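# Unload three sand cores from mould onto plywood boards

## Task

Remove three sand cores from the mould and set each one down on the plywood boards next to it, releasing the gripper afterwards: the long core with the rounded nose, plus both bladed upright cores standing in the mould half on the robot's right. The remaining two cores must stay upright in the mould, and nothing may end up off the table.

## Robot and tools

ROBOT. Two 6-joint arms, left_arm and right_arm, each with a parallel gripper. Joint order in every row and every per-arm list: waist, shoulder, elbow, wrist pitch, wrist yaw, wrist roll. Stated ranges in rad: waist -2.618..3.054, shoulder 0..3.142, elbow 0..3.142, wrist pitch -1.571..1.571, wrist yaw -1.571..1.571, wrist roll -2.094..2.094. True ends may differ by up to 0.059 rad either way.

FRAMES. Scene frame: origin at table-top height halfway between the nominal arm bases, +x away from the robot over the table, +z up, left_arm on the +y side (this is not the image side). Calibrated bases in the scene frame: left_arm at (+0.031, +0.345, 0) m, quat_wxyz (1, 0, 0, +0.008); right_arm at (+0.030, -0.335, 0) m, quat_wxyz (1, 0, 0, -0.014). Both have +z up. Each arm's reported hand pose and wrist-camera pose is in that arm's own base frame and may be a few cm off, more when reaching far. Fingers point along the gripper's +z and close along its y; end_effector_position is the point between the pads, roughly 1 cm short of the tips.

CAMERAS. cam_left_wrist and cam_right_wrist, both 896x504. Intrinsics: left fx=fy=433.778, cx=446.025, cy=251.203; right fx=fy=443.33, cx=444.172, cy=252.362 (slight radial distortion).

ROW FORMAT (shared by execute_actions and move). One flat list of 14 numbers, each in [-1, 1], covering both arms even if one stays still: left_arm's six joint values then its opening, then right_arm's six joint values then its opening. Joint values are offsets, not poses: they count from the Joint targets as they stood when the action (or move) began, not from the previous row. Scale: 1.0 equals 2.224 rad for waist, shoulder and elbow and 8.485 rad for the three wrist joints. Opening is absolute: +1 fully open, -1 closed. Sending 0 for a joint holds its current target; to leave a gripper alone resend its present command, since 0 means half-open.

execute_actions(actions, cameras). actions: a list of actions; each action is a list of 1 to 15 rows; each row runs one 1/30 s step and the last row repeats to fill 15 steps. An empty list just reports state. An action whose offsets push a joint more than 0.059 rad beyond its range is rejected for both arms; a malformed action, or a failing first action, rejects the whole call. cameras: list of names, [] for none, omitted or ["all"] for both.

move(target, speed, blend, opening_speed, blocking, cameras). target: one 14-number row or a list of up to 15 rows, all offsets from the same starting Joint targets; joints travel together along paths (0.5 s minimum, paths over 10 s fall short). speed: rad/s for the joint with the longest way, 0.01 to 12.57, default 0.5; one number or one per target. blend: rad by which intermediate corners may be cut, default 0. opening_speed: rate of opening change per second on the -1..+1 scale, at least 0.2; use a low value when closing on cores, which are sand and can crumble. blocking=false returns after about 0.5 s while the move continues. Paths do not avoid obstacles or the other arm; faster moves and targets set deeper past a contact hit and press harder. The result adds a move: line such as done, off_target (resting more than 0.035 rad from target), moving, held or fault, plus limits=held if steps were withheld.

wait(seconds 0 to 10, cameras): lets time pass holding commands; a running move continues. stop(cameras): brakes a running move, needing some distance. zoom_image(camera, region): region [x0, y0, x1, y1] in pixels of that camera's last image, at most 504 by 504. finished_scene(scene): the current scene's number; irreversible.

MOTION LIMITS. Per step a joint target may lead its measured angle by at most 0.339 rad (big three) or 2.2 rad (wrists). If targets would move a gripper over 200 mm from where it is, that arm's targets are scaled back. Big steps can need several actions; tiny ones may not start.

RESULT LINES. Joint positions / Joint velocities: per arm, six joints (rad, rad/s) then the pad gap (m; 0.094 when fully open); "within noise" means the arm is still. Joint targets: the base for your next offsets. Tool commands: current gripper commands. grip_measured: finger opening on the command scale, reading up to ~2.7 mm wide when empty and narrower than the part under full squeeze; force ramps to its limit about 0.05 below the touch reading. To release, command well above grip_measured. grip_effort_nm: gripper motor effort, negative closing, not a pad force. Joint torques: drive outputs including gravity, noisy, wrapping at ±28 N m on joints 1-3. "joint sent to its limit": a joint was clipped at its end. "joint command not followed": the clearance check altered targets. MOTOR HOT appears at 75 °C; at 90 °C an OVER-TEMPERATURE FAULT folds that arm away for good; at 100 °C it collapses. Holding loads, long reaches and pushing against unreachable poses heat motors.

AVOID. Dropping cores, opening on a moving core, slamming or hard or sustained pushing, arms pressing or gripping each other, knocking over the two cores that must stay, and anything leaving the table. To end a push, command targets back past the measured positions. Loose items may occasionally be nudged by an outside disturbance.

Each tool is called after "Emit:" as name([rows], argument=value, ...), one row to a line, values as JSON.

## Session

Emit:
execute_actions(actions=[])

Scene clock: 0.00 s.
left_arm: end_effector_position=(+0.3493, -0.0518, +0.2095) grip_measured=+1.000 grip_effort_nm=n/a end_effector_quat_wxyz=(+0.534, -0.007, +0.815, -0.226) | right_arm: end_effector_position=(+0.3046, +0.0783, +0.1820) grip_measured=+1.000 grip_effort_nm=n/a end_effector_quat_wxyz=(+0.477, +0.034, +0.863, +0.162)
Joint positions: left_arm=[0.059 1.017 0.578 0.071 0.424 -0.25 0.094] | right_arm=[0.21 0.854 0.562 -0.224 -0.068 0.329 0.094]
Joint velocities: within noise
Joint torques (N m): no reading
Heat: left arm: 32 °C; right arm: 33 °C.
Joint targets: left_arm=[0.059 1.010 0.587 0.072 0.427 -0.248] | right_arm=[0.210 0.847 0.574 -0.220 -0.067 0.327]
Tool commands: left_gripper/opening=+1.0 right_gripper/opening=+1.0

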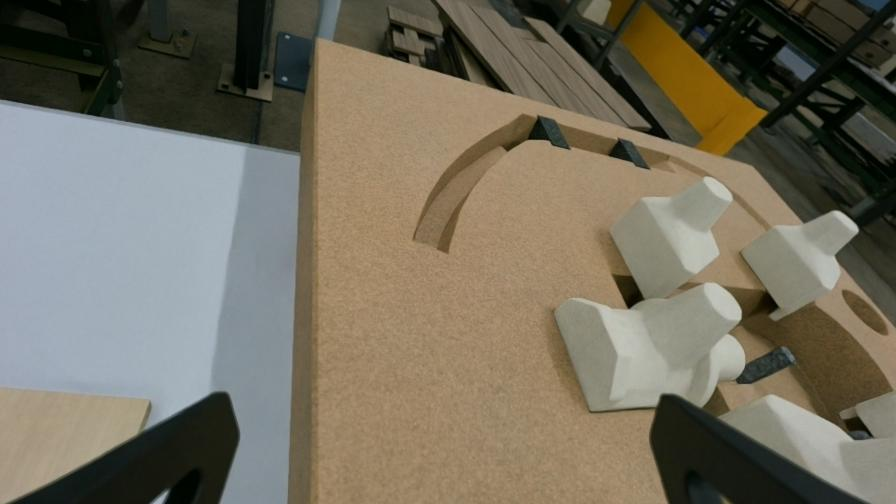

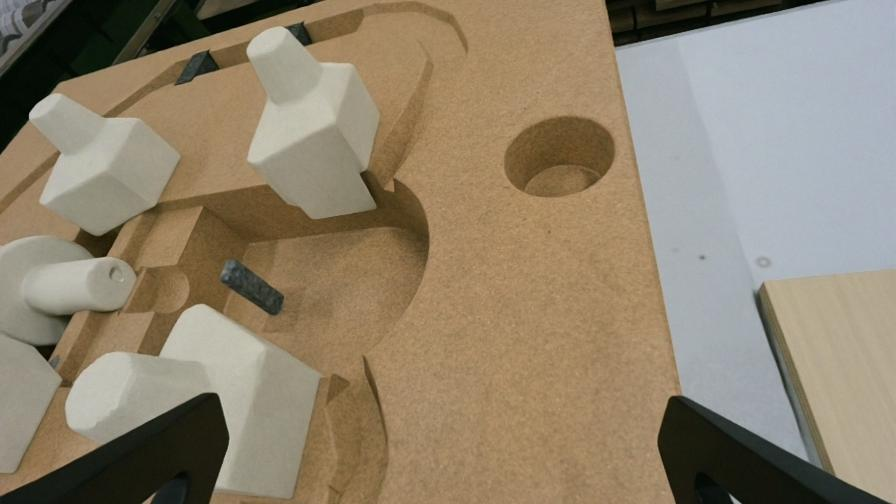

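Emit:
move(target=[-0.2289,0.1826,0.5701,-0.1357,-0.0503,0.0292,1,0.0854,0.2581,0.5742,-0.1011,0.0079,-0.0385,1], speed=1.0)

Scene clock: 6.20 s.
left_arm: end_effector_position=(+0.3368, -0.1610, +0.3856) grip_measured=+1.000 grip_effort_nm=0.027 end_effector_quat_wxyz=(+0.434, +0.196, +0.873, -0.104) | right_arm: end_effector_position=(+0.3471, +0.1466, +0.3789) grip_measured=+1.000 grip_effort_nm=0.027 end_effector_quat_wxyz=(+0.430, -0.174, +0.881, +0.091)
Joint positions: left_arm=[-0.444 1.407 1.834 -1.074 0.01 -0.007 0.094] | right_arm=[0.394 1.416 1.822 -1.067 -0.007 0.007 0.094]
Joint velocities: within noise
Joint torques (N m): left_arm=[-0.42 -3.38 6.42 1.89 -0.09 -0.01] | right_arm=[0.55 -3.7 7.43 1.23 0.06 -0.11]
Heat: left arm: 33 °C; right arm: 33 °C.
Joint targets: left_arm=[-0.450 1.416 1.856 -1.079 0.000 -0.001] | right_arm=[0.400 1.422 1.851 -1.078 0.000 0.000]
move: done

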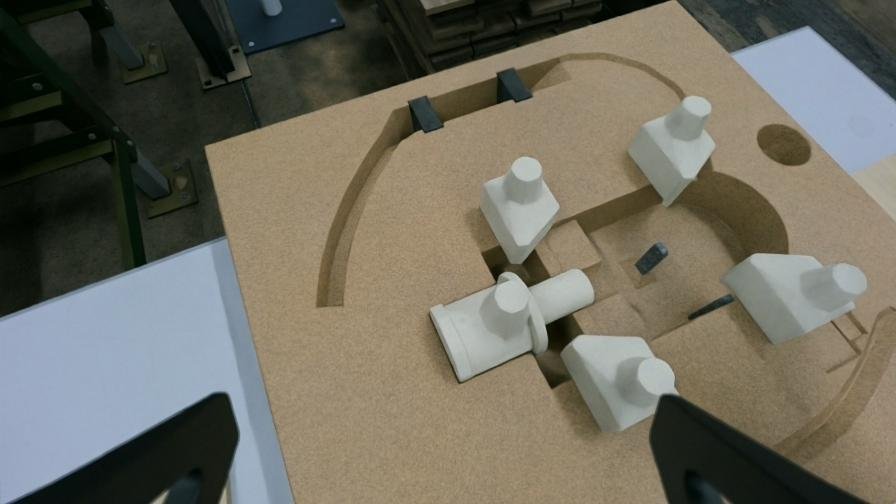

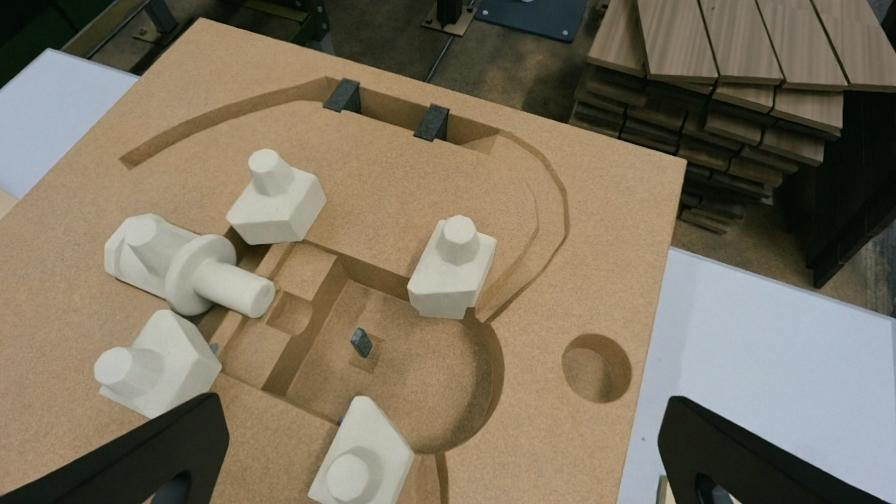

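Emit:
move(target=[0.0558,0.3,0.152,-0.0024,0.0687,0.088,1,0.0315,0.3327,0.1637,0.0222,0.0367,0.0398,1], speed=0.7)

Scene clock: 13.57 s.
left_arm: end_effector_position=(+0.4473, -0.2522, +0.2454) grip_measured=+1.000 grip_effort_nm=0.027 end_effector_quat_wxyz=(+0.317, +0.535, +0.756, -0.205) | right_arm: end_effector_position=(+0.5262, +0.2065, +0.2146) grip_measured=+1.000 grip_effort_nm=0.027 end_effector_quat_wxyz=(+0.358, -0.014, +0.934, -0.001)
Joint positions: left_arm=[-0.33 2.076 2.169 -1.097 0.558 0.735 0.094] | right_arm=[0.465 2.165 2.184 -0.91 0.298 0.33 0.094]
Joint velocities: within noise
Joint torques (N m): left_arm=[0.32 -9.51 7.15 1.38 0.61 0.06] | right_arm=[0.49 -10.93 8.31 1.26 0.24 0.05]
Heat: left arm: 34 °C; right arm: 34 °C.
Joint targets: left_arm=[-0.326 2.083 2.194 -1.100 0.583 0.746] | right_arm=[0.470 2.162 2.215 -0.890 0.311 0.338]
move: done

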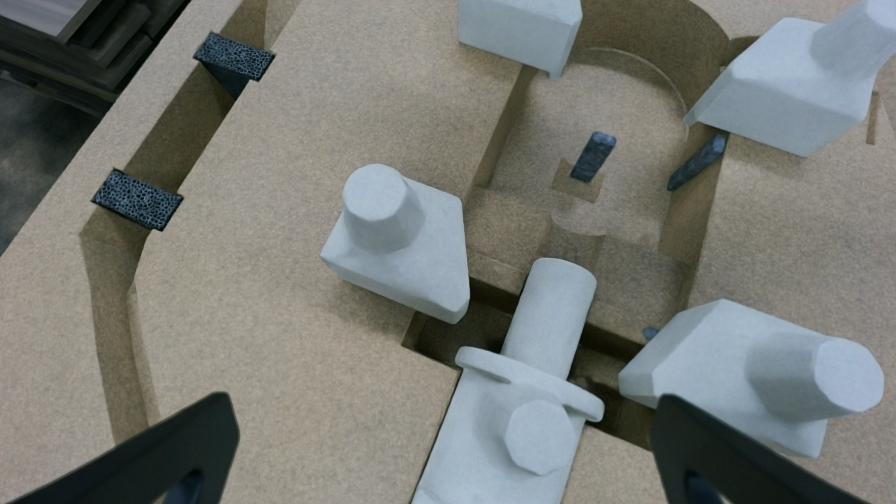

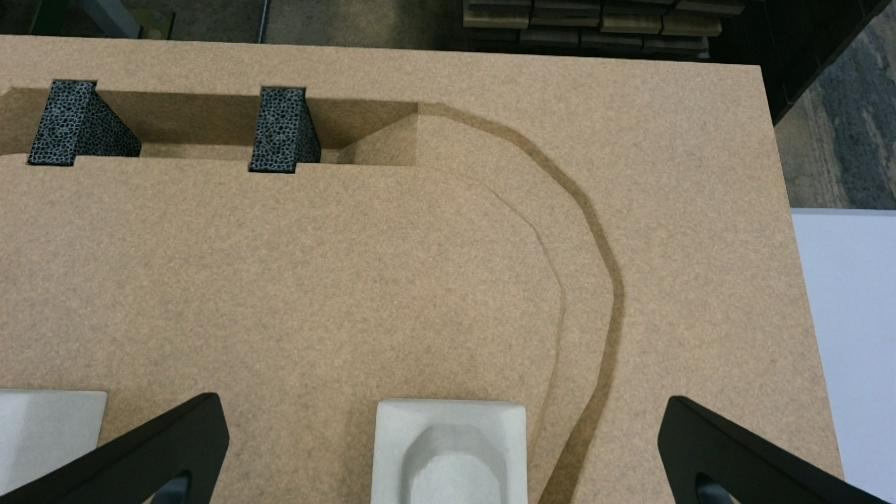

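Emit:
move(target=[-0.0175,-0.08,-0.1668,0.0265,0.0008,-0.0028,1,0.0099,-0.0697,-0.147,0.0242,0.0028,0.0024,1], speed=0.4)

Scene clock: 32.80 s.
left_arm: end_effector_position=(+0.4224, -0.2584, +0.2074) grip_measured=+1.000 grip_effort_nm=0.022 end_effector_quat_wxyz=(+0.311, +0.541, +0.751, -0.215) | right_arm: end_effector_position=(+0.5116, +0.2077, +0.1940) grip_measured=+1.000 grip_effort_nm=0.017 end_effector_quat_wxyz=(+0.375, -0.007, +0.927, +0.003)
Joint positions: left_arm=[-0.357 1.951 1.832 -0.889 0.565 0.725 0.094] | right_arm=[0.486 2.05 1.899 -0.707 0.321 0.349 0.094]
Joint velocities: within noise
Joint torques (N m): left_arm=[-0.57 -12.74 4.62 1.57 0.59 -0.08] | right_arm=[0.55 -13.63 5.26 1.32 0.24 0.07]
Heat: left arm: 36 °C; right arm: 40 °C.
Joint targets: left_arm=[-0.365 1.905 1.823 -0.875 0.590 0.722] | right_arm=[0.492 2.006 1.888 -0.684 0.335 0.358]
move: off_target (left_arm, right_arm); left_arm: the shoulder is farthest, 0.046 rad from its target; right_arm: the shoulder is farthest, 0.043 rad from its target

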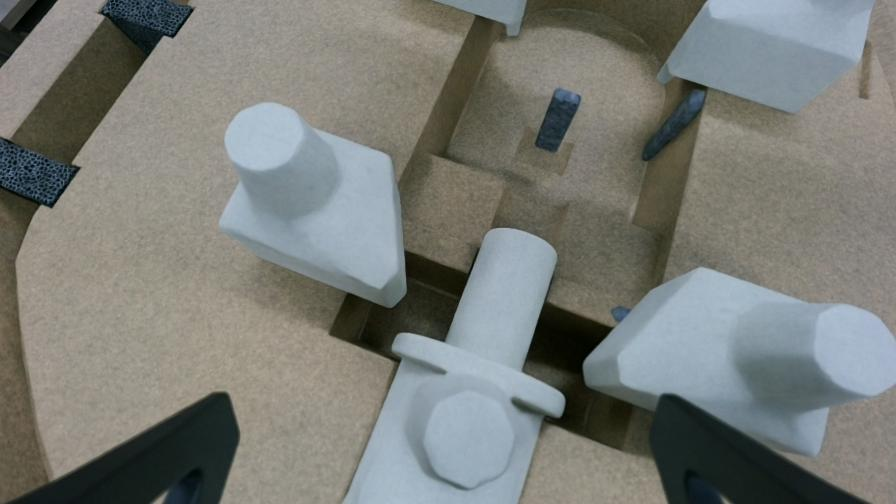

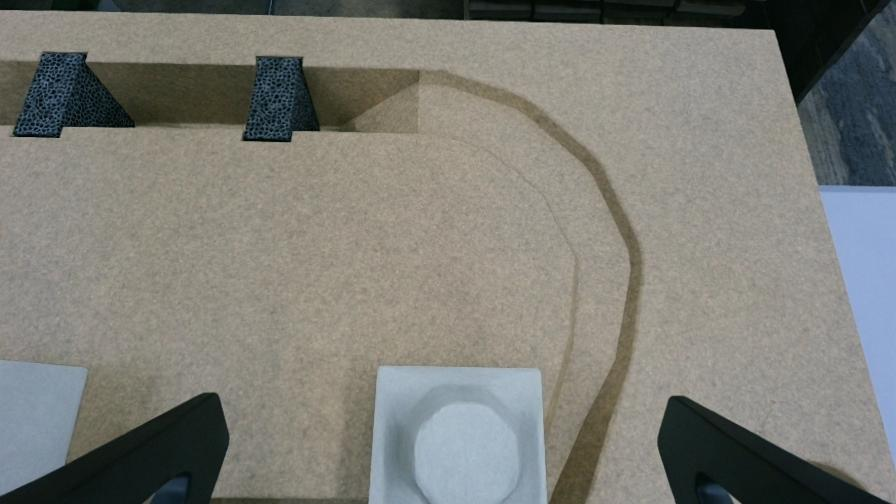

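Emit:
move(target=[-0.0022,-0.001,-0.0944,0.0236,0.0029,0,1,-0.0063,0,-0.072,0.0188,0,0,1], speed=0.4)

Scene clock: 39.27 s.
left_arm: end_effector_position=(+0.4168, -0.2626, +0.1588) grip_measured=+1.000 grip_effort_nm=0.032 end_effector_quat_wxyz=(+0.310, +0.544, +0.746, -0.227) | right_arm: end_effector_position=(+0.5111, +0.2072, +0.1560) grip_measured=+1.000 grip_effort_nm=0.027 end_effector_quat_wxyz=(+0.377, -0.007, +0.926, +0.003)
Joint positions: left_arm=[-0.362 1.941 1.619 -0.69 0.589 0.723 0.094] | right_arm=[0.486 2.044 1.737 -0.549 0.322 0.35 0.094]
Joint velocities: within noise
Joint torques (N m): left_arm=[-0.58 -12.12 4.81 1.57 0.65 -0.08] | right_arm=[-0.68 -13.07 5.44 1.36 0.23 0.06]
Heat: left arm: 37 °C; right arm: 46 °C.
Joint targets: left_arm=[-0.370 1.903 1.613 -0.675 0.614 0.722] | right_arm=[0.478 2.006 1.728 -0.524 0.335 0.358]
move: off_target (left_arm, right_arm); left_arm: the shoulder is farthest, 0.039 rad from its target; right_arm: the shoulder is farthest, 0.038 rad from its target

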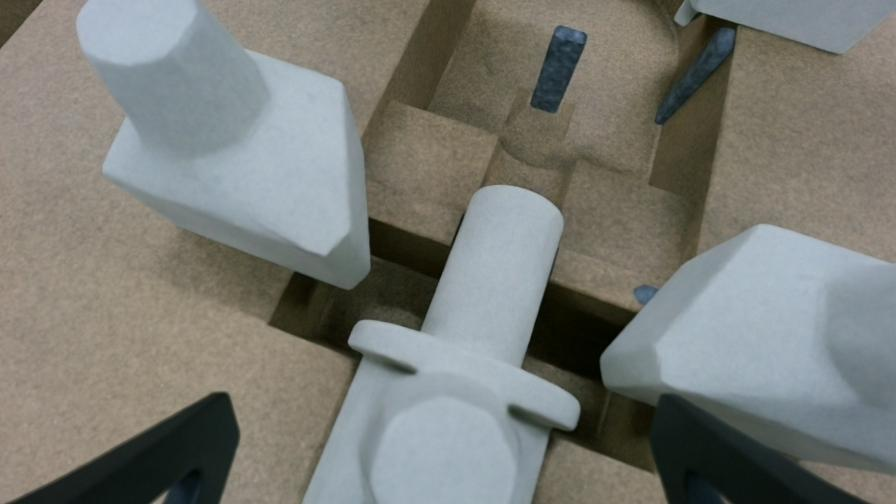

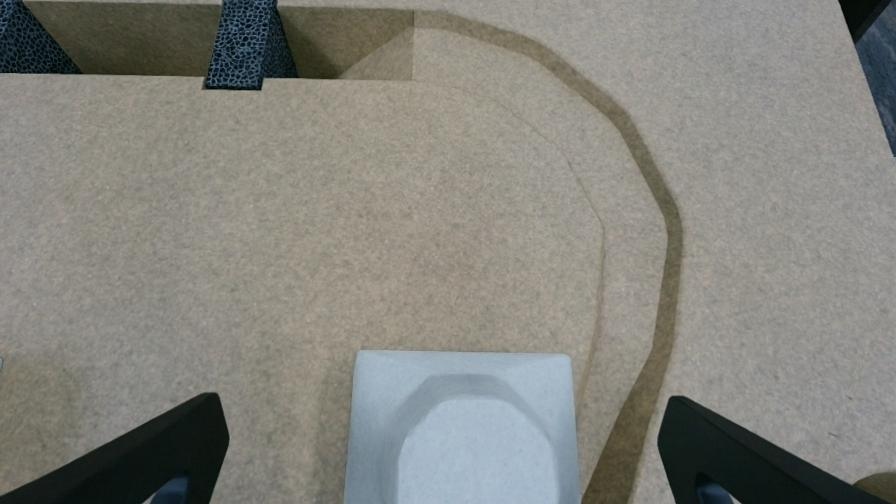

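Emit:
move([
  [0,0,-0.005,0.002,0,0,1,-0.005,0,0,0,0,0,1],
  [0,0,-0.005,0.002,0,0,-0.55,-0.005,0,0,0,0,0,-0.55],
], speed=0.3, opening_speed=0.8)

Scene clock: 45.40 s.
left_arm: end_effector_position=(+0.4177, -0.2635, +0.1580) grip_measured=-0.304 grip_effort_nm=-0.999 end_effector_quat_wxyz=(+0.314, +0.544, +0.744, -0.227) | right_arm: end_effector_position=(+0.5142, +0.2015, +0.1565) grip_measured=-0.295 grip_effort_nm=-1.004 end_effector_quat_wxyz=(+0.378, -0.001, +0.926, +0.002)
Joint positions: left_arm=[-0.362 1.941 1.611 -0.674 0.592 0.723 0.033] | right_arm=[0.473 2.044 1.737 -0.545 0.32 0.351 0.033]
Joint velocities: within noise
Joint torques (N m): left_arm=[-0.5 -12.19 4.59 1.58 0.58 -0.08] | right_arm=[-0.54 -13.07 5.44 1.31 0.25 0.03]
Heat: left arm: 40 °C; right arm: 50 °C.
Joint targets: left_arm=[-0.370 1.903 1.602 -0.658 0.614 0.722] | right_arm=[0.467 2.006 1.728 -0.525 0.335 0.358]
move: off_target (left_arm, right_arm); target 2's new numbers were sent with left_arm's shoulder 0.038 rad from that target; left_arm: the shoulder is farthest, 0.038 rad from its target; right_arm: the shoulder is farthest, 0.038 rad from its target

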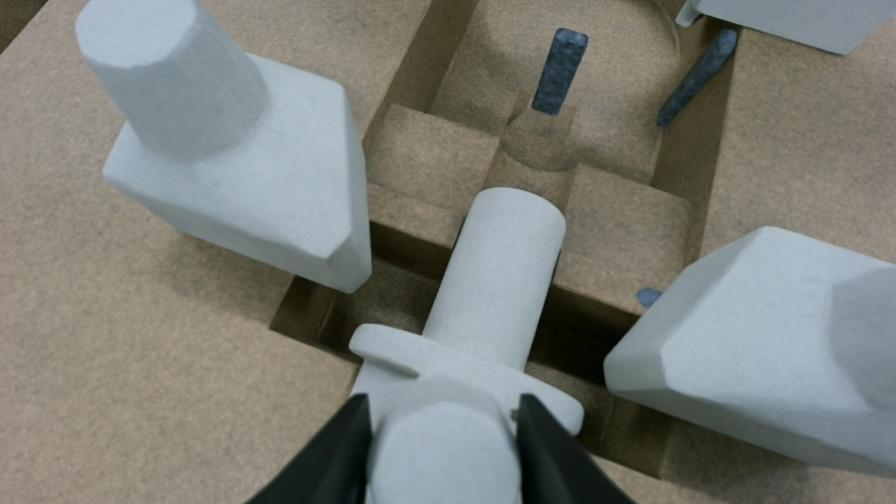

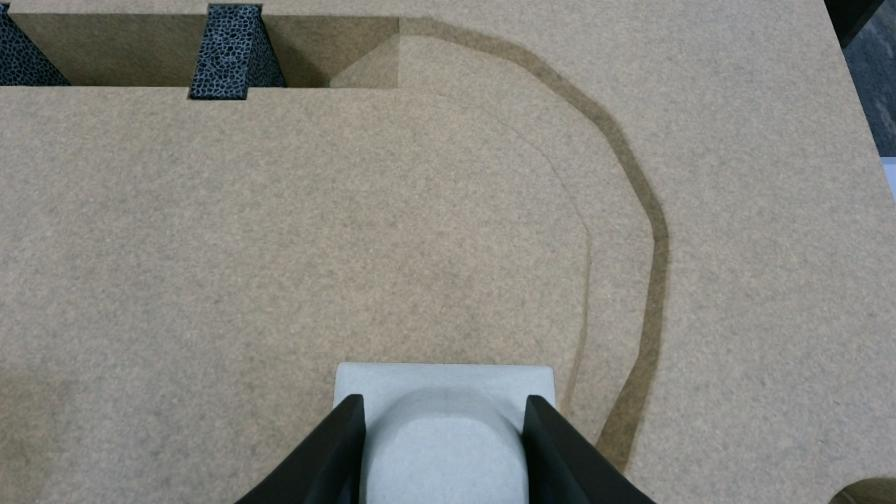

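Emit:
move([
  [0,0,0.0513,-0.0125,0,0,-0.55,0,0,0.0719,-0.0175,0,0,-0.55],
  [0,0.004,0.1129,-0.026,0,0,-0.55,0,0.0146,0.1659,-0.0377,0,0,-0.55],
  [0,0.025,0.2167,-0.0467,0,0,-0.55,0,0.041,0.2637,-0.056,0,0,-0.55],
], speed=[0.12,0.2,0.3], blend=0.02)

Scene clock: 54.50 s.
left_arm: end_effector_position=(+0.4099, -0.2546, +0.2477) grip_measured=-0.305 grip_effort_nm=-0.999 end_effector_quat_wxyz=(+0.296, +0.541, +0.758, -0.215) | right_arm: end_effector_position=(+0.5055, +0.1980, +0.2641) grip_measured=-0.297 grip_effort_nm=-1.004 end_effector_quat_wxyz=(+0.372, -0.002, +0.928, +0.002)
Joint positions: left_arm=[-0.362 1.963 2.031 -1.108 0.555 0.724 0.033] | right_arm=[0.473 2.099 2.267 -1.032 0.315 0.352 0.033]
Joint velocities: within noise
Joint torques (N m): left_arm=[-0.54 -9.47 9.57 1.94 1 -0.08] | right_arm=[-0.54 -10.1 9.43 1.39 0.31 0.04]
Heat: left arm: 43 °C; right arm: 52 °C.
Joint targets: left_arm=[-0.370 1.959 2.084 -1.054 0.614 0.722] | right_arm=[0.467 2.098 2.315 -1.000 0.335 0.358]
move: off_target (left_arm, right_arm); left_arm: the wrist yaw is farthest, 0.059 rad from its target; right_arm: the elbow is farthest, 0.048 rad from its target

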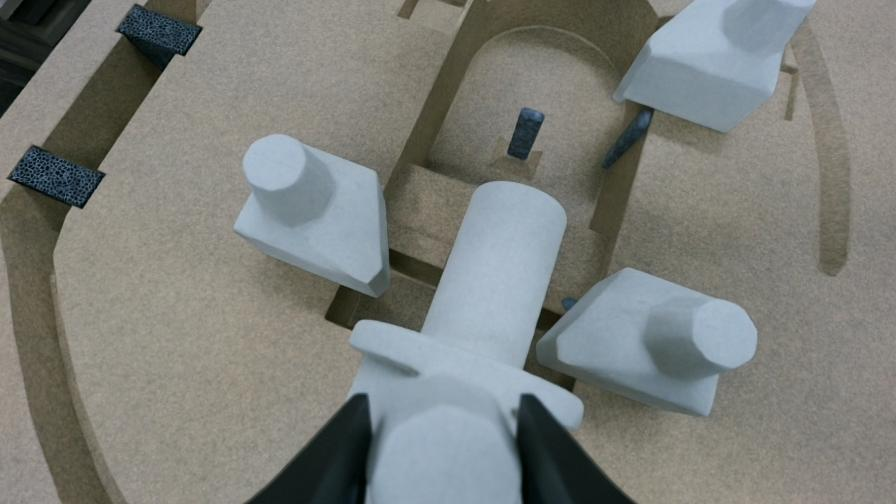

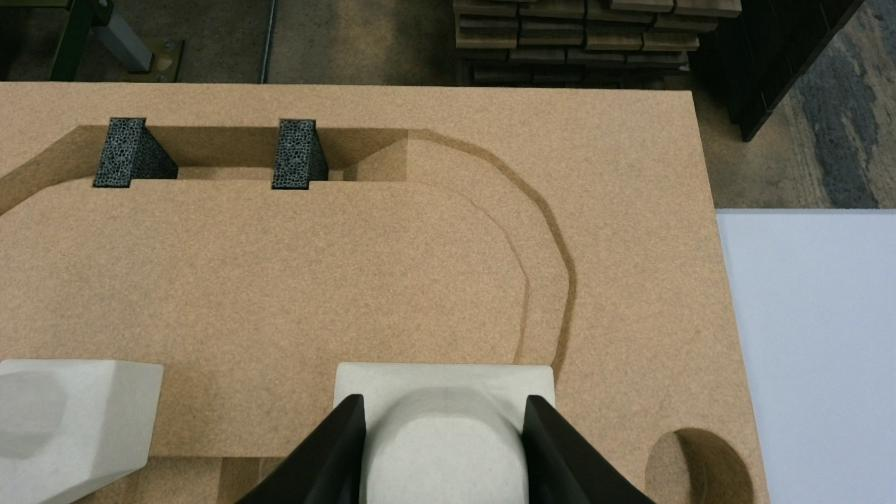

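Emit:
move([
  [0,0.018,0.1124,-0.033,0,0,-0.55,0,-0.2779,-0.2226,-0.0165,0,0,-0.55],
  [0.3327,-0.3773,-0.4033,0.0417,-0.0724,-0.0851,-0.55,-0.3822,-0.2779,-0.2226,-0.0165,-0.0395,-0.0422,-0.55],
  [0.3327,-0.3773,-0.4033,0.0417,-0.0724,-0.0851,-0.55,-0.3822,-0.2208,-0.3197,-0.035,-0.0395,-0.0422,-0.55],
], speed=0.7, blend=0.08)

Scene clock: 65.77 s.
left_arm: end_effector_position=(+0.3114, +0.1189, +0.2425) grip_measured=-0.305 grip_effort_nm=-1.009 end_effector_quat_wxyz=(+0.366, -0.164, +0.913, +0.066) | right_arm: end_effector_position=(+0.3150, -0.1261, +0.1881) grip_measured=-0.297 grip_effort_nm=-1.004 end_effector_quat_wxyz=(+0.110, +0.192, +0.975, -0.024)
Joint positions: left_arm=[0.365 1.169 1.171 -0.81 0.007 0.006 0.033] | right_arm=[-0.38 1.634 1.586 -1.299 0.006 0.007 0.033]
Joint velocities: within noise
Joint torques (N m): left_arm=[0.39 -6.76 6.72 2.95 -0.04 -0.11] | right_arm=[-0.18 -8.4 6.72 0.48 -0.06 -0.1]
Heat: left arm: 41 °C; right arm: 49 °C.
Joint targets: left_arm=[0.370 1.120 1.186 -0.700 0.000 0.000] | right_arm=[-0.383 1.607 1.604 -1.297 0.000 0.000]
move: off_target (left_arm); left_arm: the wrist pitch is farthest, 0.110 rad from its target

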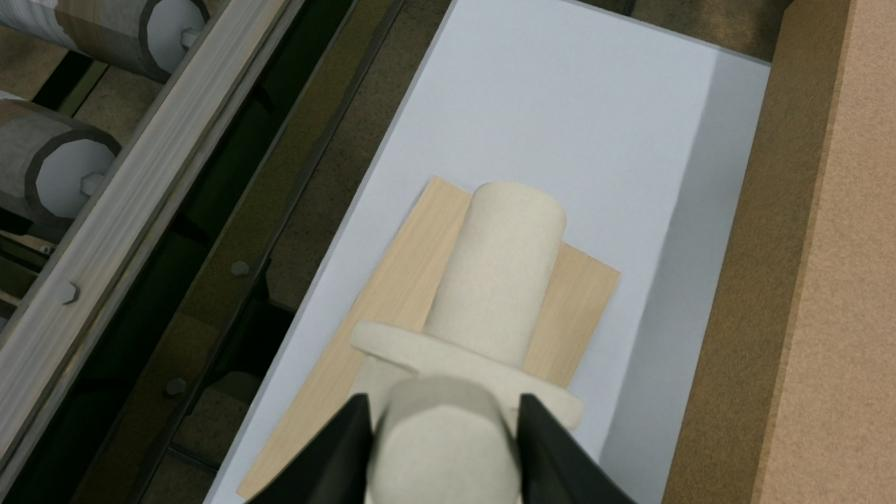

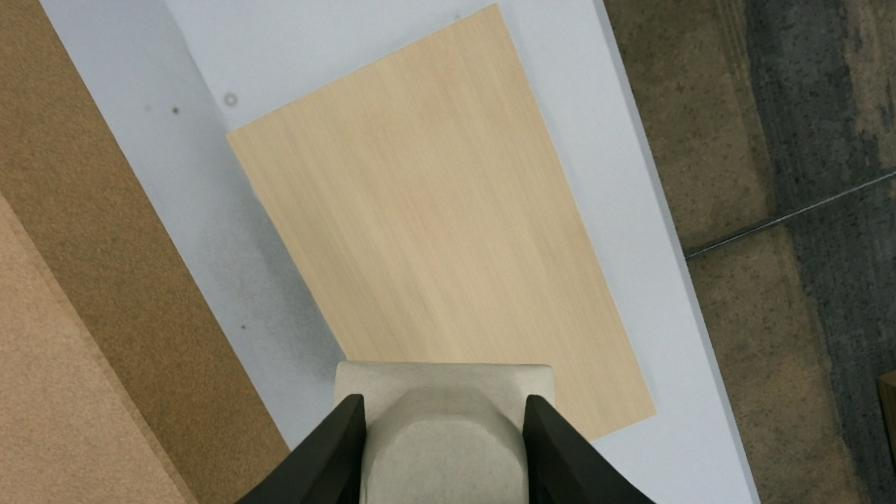

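Emit:
move(target=[0.0099,0.027,-0.1713,0.0548,0,0,-0.55,-0.054,0.107,0.0184,-0.0237,0,0,-0.55], speed=0.35)

Scene clock: 89.37 s.
left_arm: end_effector_position=(+0.3258, +0.1315, +0.1505) grip_measured=-0.305 grip_effort_nm=-0.999 end_effector_quat_wxyz=(+0.386, -0.172, +0.903, +0.073) | right_arm: end_effector_position=(+0.2739, -0.1485, +0.1260) grip_measured=-0.297 grip_effort_nm=-1.004 end_effector_quat_wxyz=(-0.063, +0.249, +0.966, +0.014)
Joint positions: left_arm=[0.384 1.194 0.787 -0.356 0.007 0.005 0.033] | right_arm=[-0.498 1.846 1.604 -1.459 0.004 0.006 0.033]
Joint velocities: within noise
Joint torques (N m): left_arm=[0.61 -4.42 7.13 3.12 -0.06 -0.11] | right_arm=[-0.51 -7.5 8.16 -0.47 -0.05 -0.11]
Heat: left arm: 42 °C; right arm: 43 °C.
Joint targets: left_arm=[0.392 1.180 0.805 -0.235 0.000 0.000] | right_arm=[-0.503 1.845 1.644 -1.498 0.000 0.000]
move: off_target (left_arm, right_arm); left_arm: the wrist pitch is farthest, 0.121 rad from its target; right_arm: the elbow is farthest, 0.041 rad from its target

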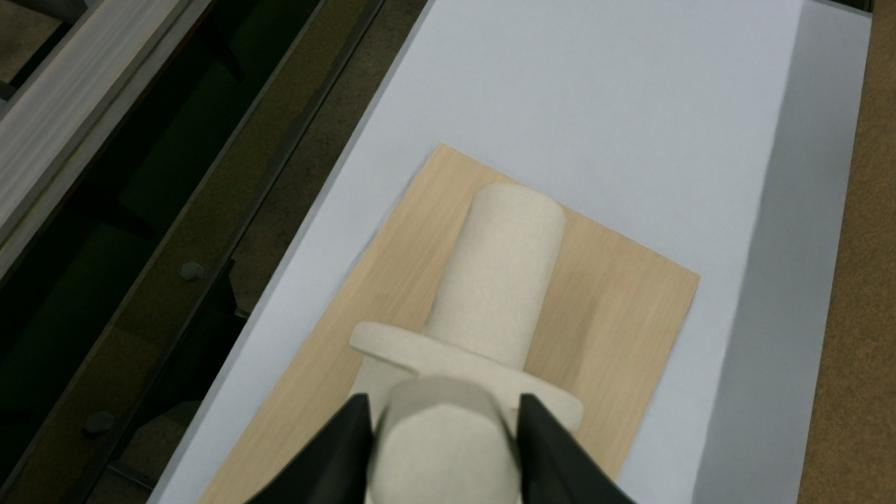

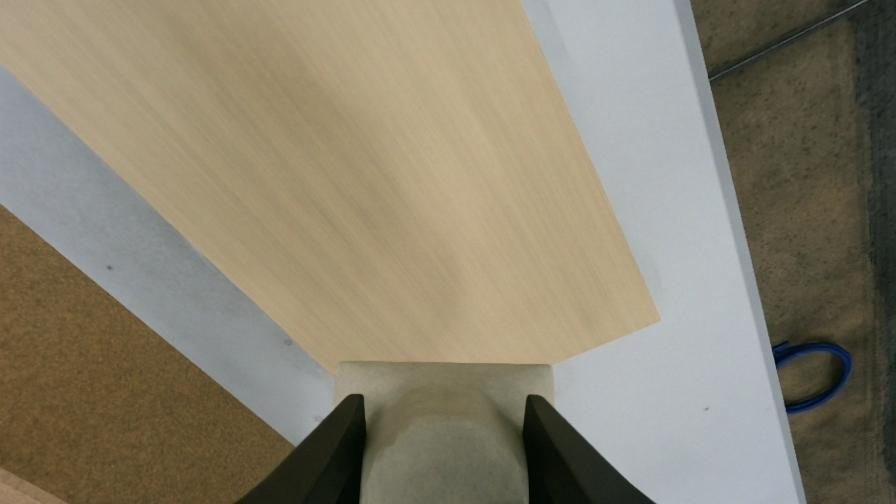

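Emit:
execute_actions(actions=[])

Scene clock: 111.83 s.
left_arm: end_effector_position=(+0.3258, +0.1315, +0.1505) grip_measured=-0.305 grip_effort_nm=-0.999 end_effector_quat_wxyz=(+0.386, -0.172, +0.903, +0.073) | right_arm: end_effector_position=(+0.2737, -0.1483, +0.1260) grip_measured=-0.297 grip_effort_nm=-0.999 end_effector_quat_wxyz=(-0.064, +0.249, +0.966, +0.014)
Joint positions: left_arm=[0.384 1.194 0.787 -0.356 0.007 0.005 0.033] | right_arm=[-0.498 1.846 1.604 -1.46 0.004 0.006 0.033]
Joint velocities: within noise
Joint torques (N m): left_arm=[0.58 -4.38 7.12 3.11 -0.06 -0.11] | right_arm=[-0.53 -7.49 8.16 -0.47 -0.04 -0.11]
Heat: left arm: 50 °C; right arm: 40 °C.
Joint targets: left_arm=[0.392 1.180 0.805 -0.235 0.000 0.000] | right_arm=[-0.503 1.845 1.644 -1.498 0.000 0.000]
Tool commands: left_gripper/opening=-0.55 right_gripper/opening=-0.55

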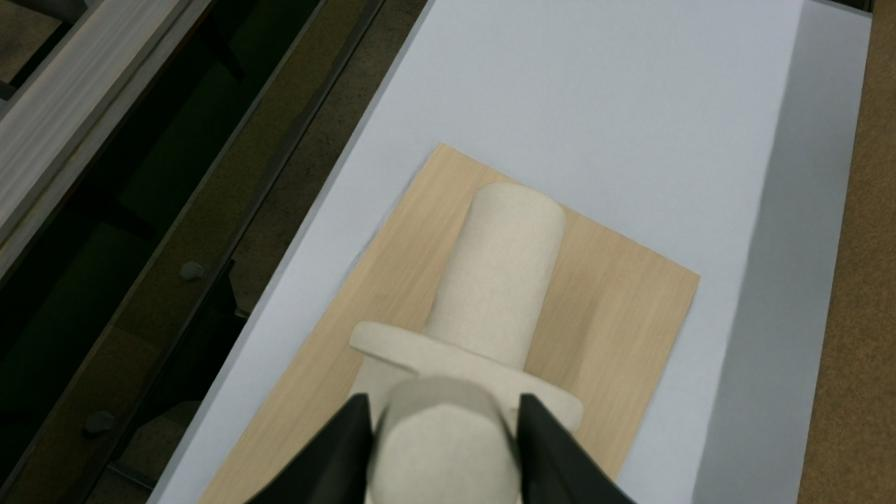

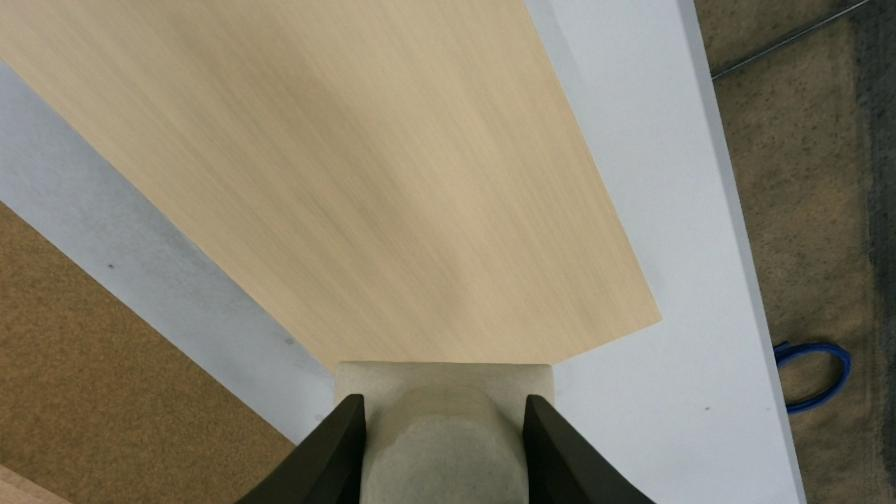

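Emit:
move([
  [0,0.0067,-0.0202,0.0059,0,0,-0.55,0,0.0598,0.0288,-0.0035,0,0,-0.55],
  [0,0.0135,-0.0405,0.0118,0,0,-0.55,0,0.1012,0.0387,0.0047,0,0,-0.55],
], speed=[0.15, 0.09])

Emit:
move(target=[0,0.007,0,0,0,0,-0.55,0,0.0431,0.0242,0.0051,0,0,-0.55], speed=0.08)

Scene clock: 117.23 s.
left_arm: end_effector_position=(+0.3248, +0.1312, +0.1254) grip_measured=-0.305 grip_effort_nm=-0.999 end_effector_quat_wxyz=(+0.384, -0.173, +0.904, +0.072) | right_arm: end_effector_position=(+0.2953, -0.1601, +0.0761) grip_measured=-0.297 grip_effort_nm=-1.009 end_effector_quat_wxyz=(-0.118, +0.247, +0.961, +0.028)
Joint positions: left_arm=[0.384 1.218 0.703 -0.253 0.007 0.004 0.033] | right_arm=[-0.498 2.067 1.694 -1.44 0.004 0.006 0.033]
Joint velocities: within noise
Joint torques (N m): left_arm=[0.66 -4 6.42 3.06 -0.05 -0.1] | right_arm=[-0.54 -8.69 7.68 -0.46 -0.05 -0.11]
Heat: left arm: 51 °C; right arm: 40 °C.
Joint targets: left_arm=[0.392 1.209 0.715 -0.135 0.000 0.000] | right_arm=[-0.503 2.070 1.731 -1.458 0.000 0.000]
move: off_target (left_arm, right_arm); left_arm: the wrist pitch is farthest, 0.118 rad from its target; right_arm: the elbow is farthest, 0.036 rad from its target

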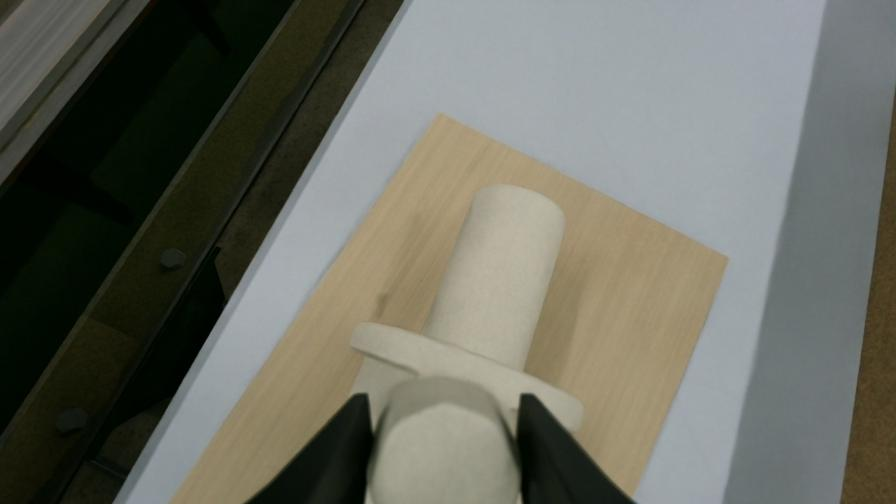

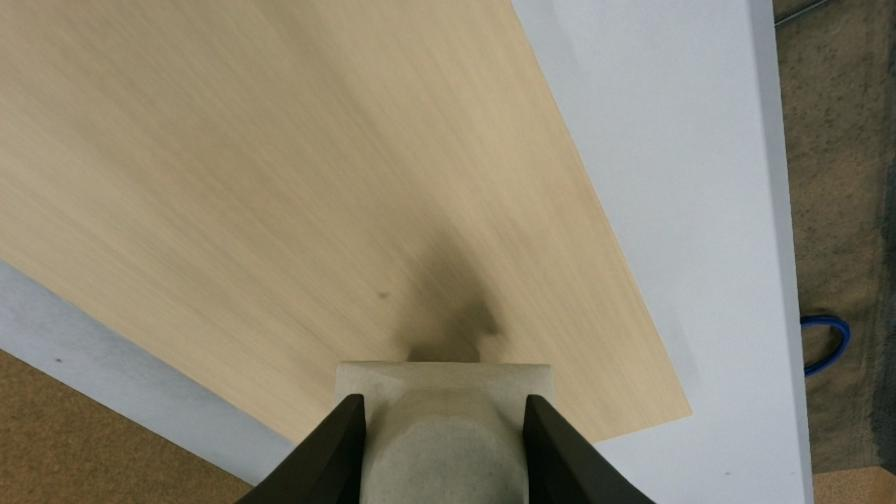

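Scene clock: 118.73 s.
left_arm: end_effector_position=(+0.3277, +0.1323, +0.1250) grip_measured=-0.305 grip_effort_nm=-0.994 end_effector_quat_wxyz=(+0.387, -0.173, +0.903, +0.072) | right_arm: end_effector_position=(+0.3071, -0.1663, +0.0627) grip_measured=-0.298 grip_effort_nm=-1.004 end_effector_quat_wxyz=(-0.126, +0.245, +0.961, +0.030)
Joint positions: left_arm=[0.384 1.228 0.703 -0.235 0.007 0.002 0.033] | right_arm=[-0.498 2.147 1.758 -1.442 0.003 0.003 0.033]
Joint velocities: within noise
Joint torques (N m): left_arm=[0.65 -3.67 6.53 2.89 -0.06 -0.08] | right_arm=[-0.55 -7.95 6.79 -0.08 -0.04 -0.06]
Heat: left arm: 51 °C; right arm: 40 °C.
Joint targets: left_arm=[0.392 1.225 0.715 -0.135 0.000 0.000] | right_arm=[-0.503 2.166 1.785 -1.415 0.000 0.000]
move: off_target (left_arm); left_arm: the wrist pitch is farthest, 0.100 rad from its target

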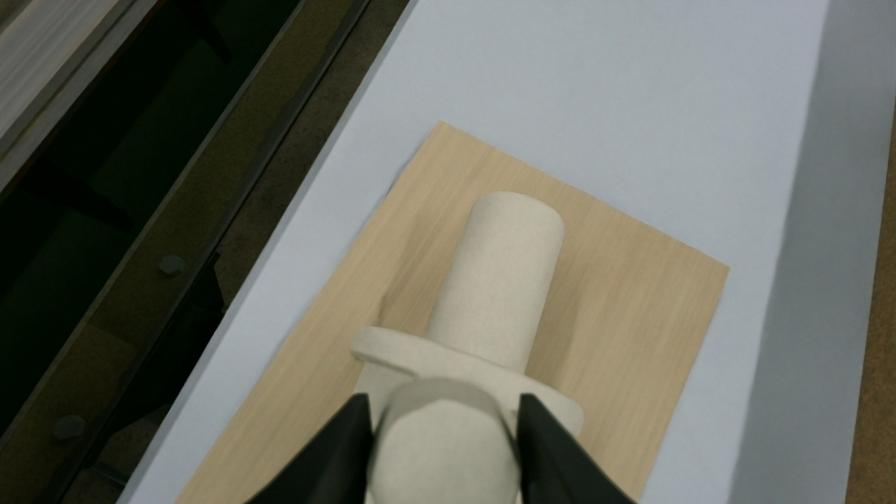

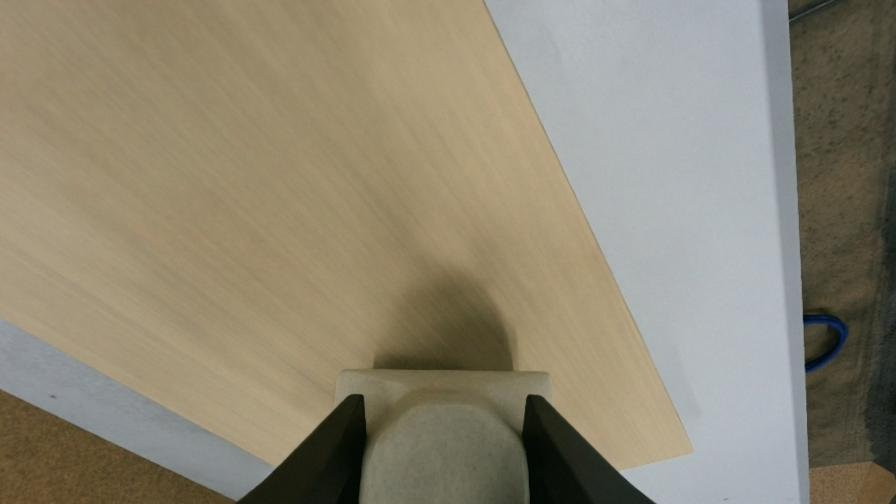

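Emit:
move([
  [0,0.0045,0,-0.0059,0,0,-0.55,0,0.0135,0.0112,0,0,0,-0.55],
  [0,0.009,0,-0.0106,0,0,-0.55,0,0.027,0.0225,0,0,0,-0.55],
], speed=0.08)

Emit:
move(target=[0,0.0,0,-0.0,0,0,-0.55,0,0.0135,0.0112,0,0,0,-0.55], speed=0.08)

Scene clock: 123.63 s.
left_arm: end_effector_position=(+0.3269, +0.1320, +0.1235) grip_measured=-0.305 grip_effort_nm=-0.999 end_effector_quat_wxyz=(+0.384, -0.174, +0.904, +0.072) | right_arm: end_effector_position=(+0.3108, -0.1681, +0.0569) grip_measured=-0.299 grip_effort_nm=-1.004 end_effector_quat_wxyz=(-0.141, +0.244, +0.959, +0.035)
Joint positions: left_arm=[0.384 1.23 0.703 -0.24 0.007 0 0.033] | right_arm=[-0.498 2.2 1.812 -1.473 0.002 0.001 0.033]
Joint velocities: within noise
Joint torques (N m): left_arm=[0.69 -2.48 6.45 1.96 -0.06 -0.05] | right_arm=[-0.49 -7.76 6.42 0.16 -0.04 -0.05]
Heat: left arm: 50 °C; right arm: 41 °C.
Joint targets: left_arm=[0.392 1.245 0.715 -0.225 0.000 0.000] | right_arm=[-0.503 2.226 1.834 -1.415 0.000 0.000]
move: off_target (right_arm); right_arm: the wrist pitch is farthest, 0.058 rad from its target

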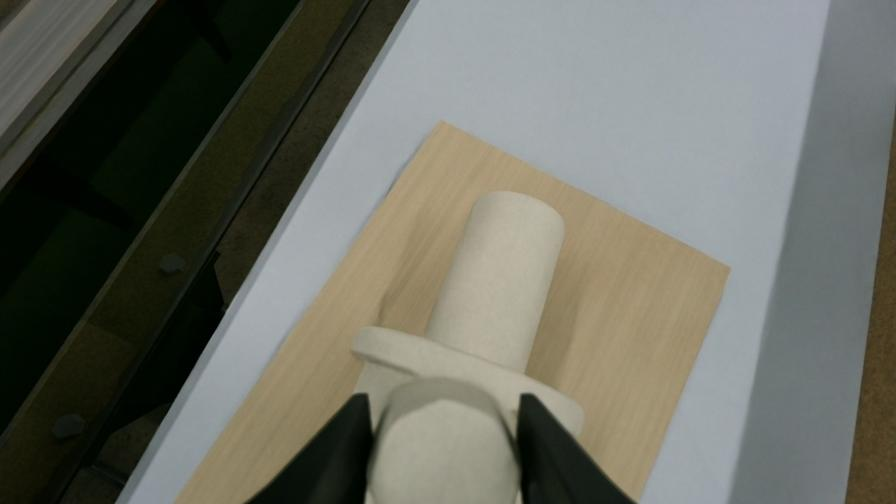

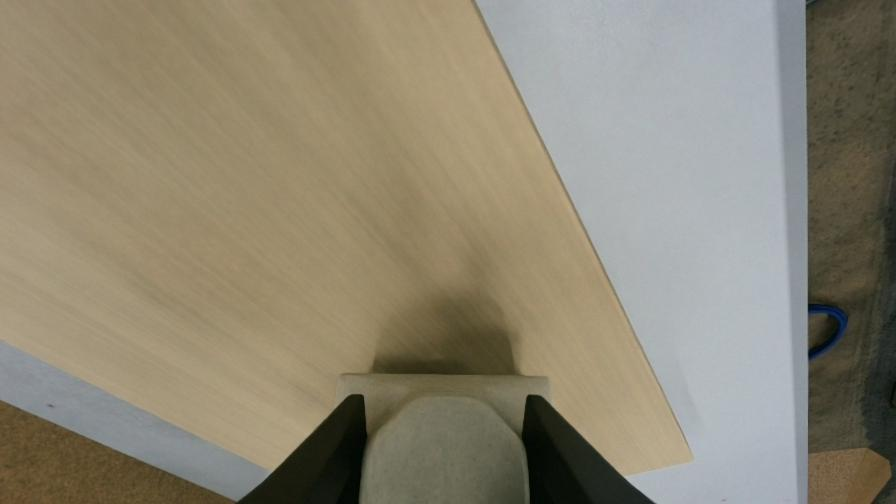

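Scene clock: 124.40 s.
left_arm: end_effector_position=(+0.3269, +0.1320, +0.1235) grip_measured=-0.305 grip_effort_nm=-0.999 end_effector_quat_wxyz=(+0.384, -0.175, +0.904, +0.071) | right_arm: end_effector_position=(+0.3122, -0.1681, +0.0552) grip_measured=-0.299 grip_effort_nm=-1.004 end_effector_quat_wxyz=(-0.148, +0.243, +0.958, +0.039)
Joint positions: left_arm=[0.384 1.23 0.703 -0.24 0.007 0 0.033] | right_arm=[-0.498 2.224 1.84 -1.494 -0.001 -0.001 0.033]
Joint velocities: within noise
Joint torques (N m): left_arm=[0.72 -2.4 6.46 1.97 -0.07 -0.05] | right_arm=[-0.53 -7.47 6.2 0.35 0 -0.02]
Heat: left arm: 50 °C; right arm: 41 °C.
Joint targets: left_arm=[0.392 1.245 0.715 -0.225 0.000 0.000] | right_arm=[-0.503 2.256 1.859 -1.414 0.000 0.000]
move: off_target (right_arm); right_arm: the wrist pitch is farthest, 0.079 rad from its target

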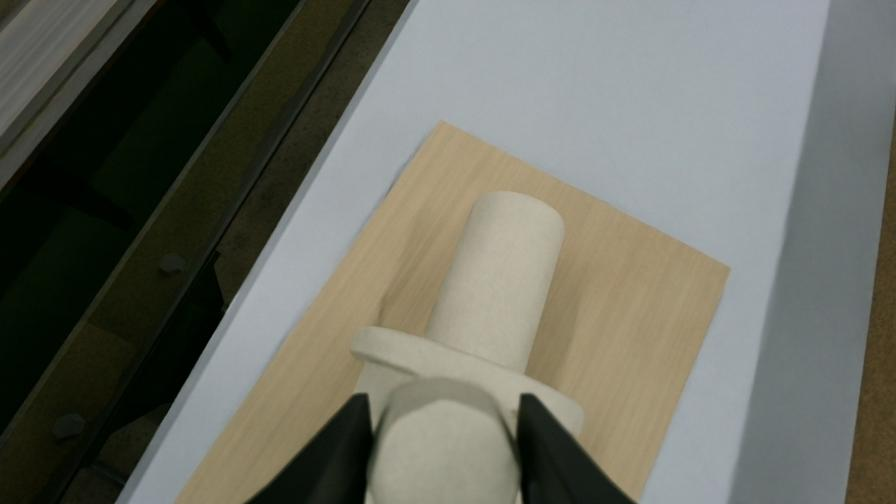

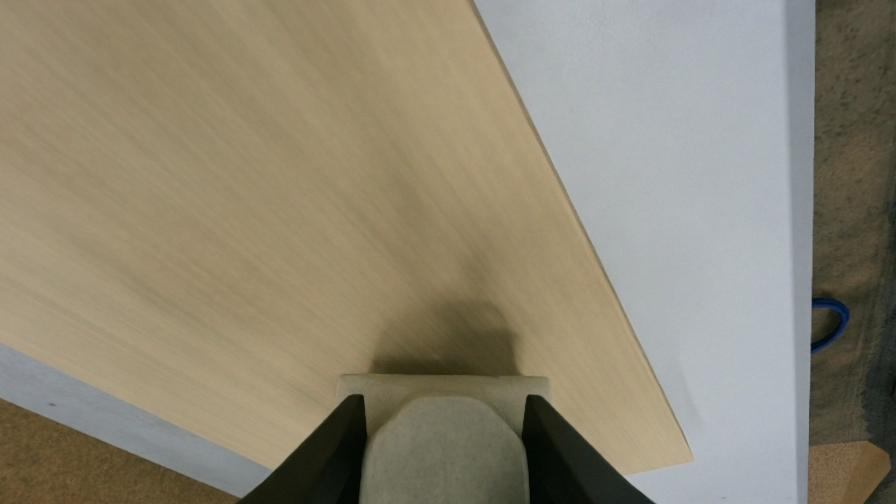

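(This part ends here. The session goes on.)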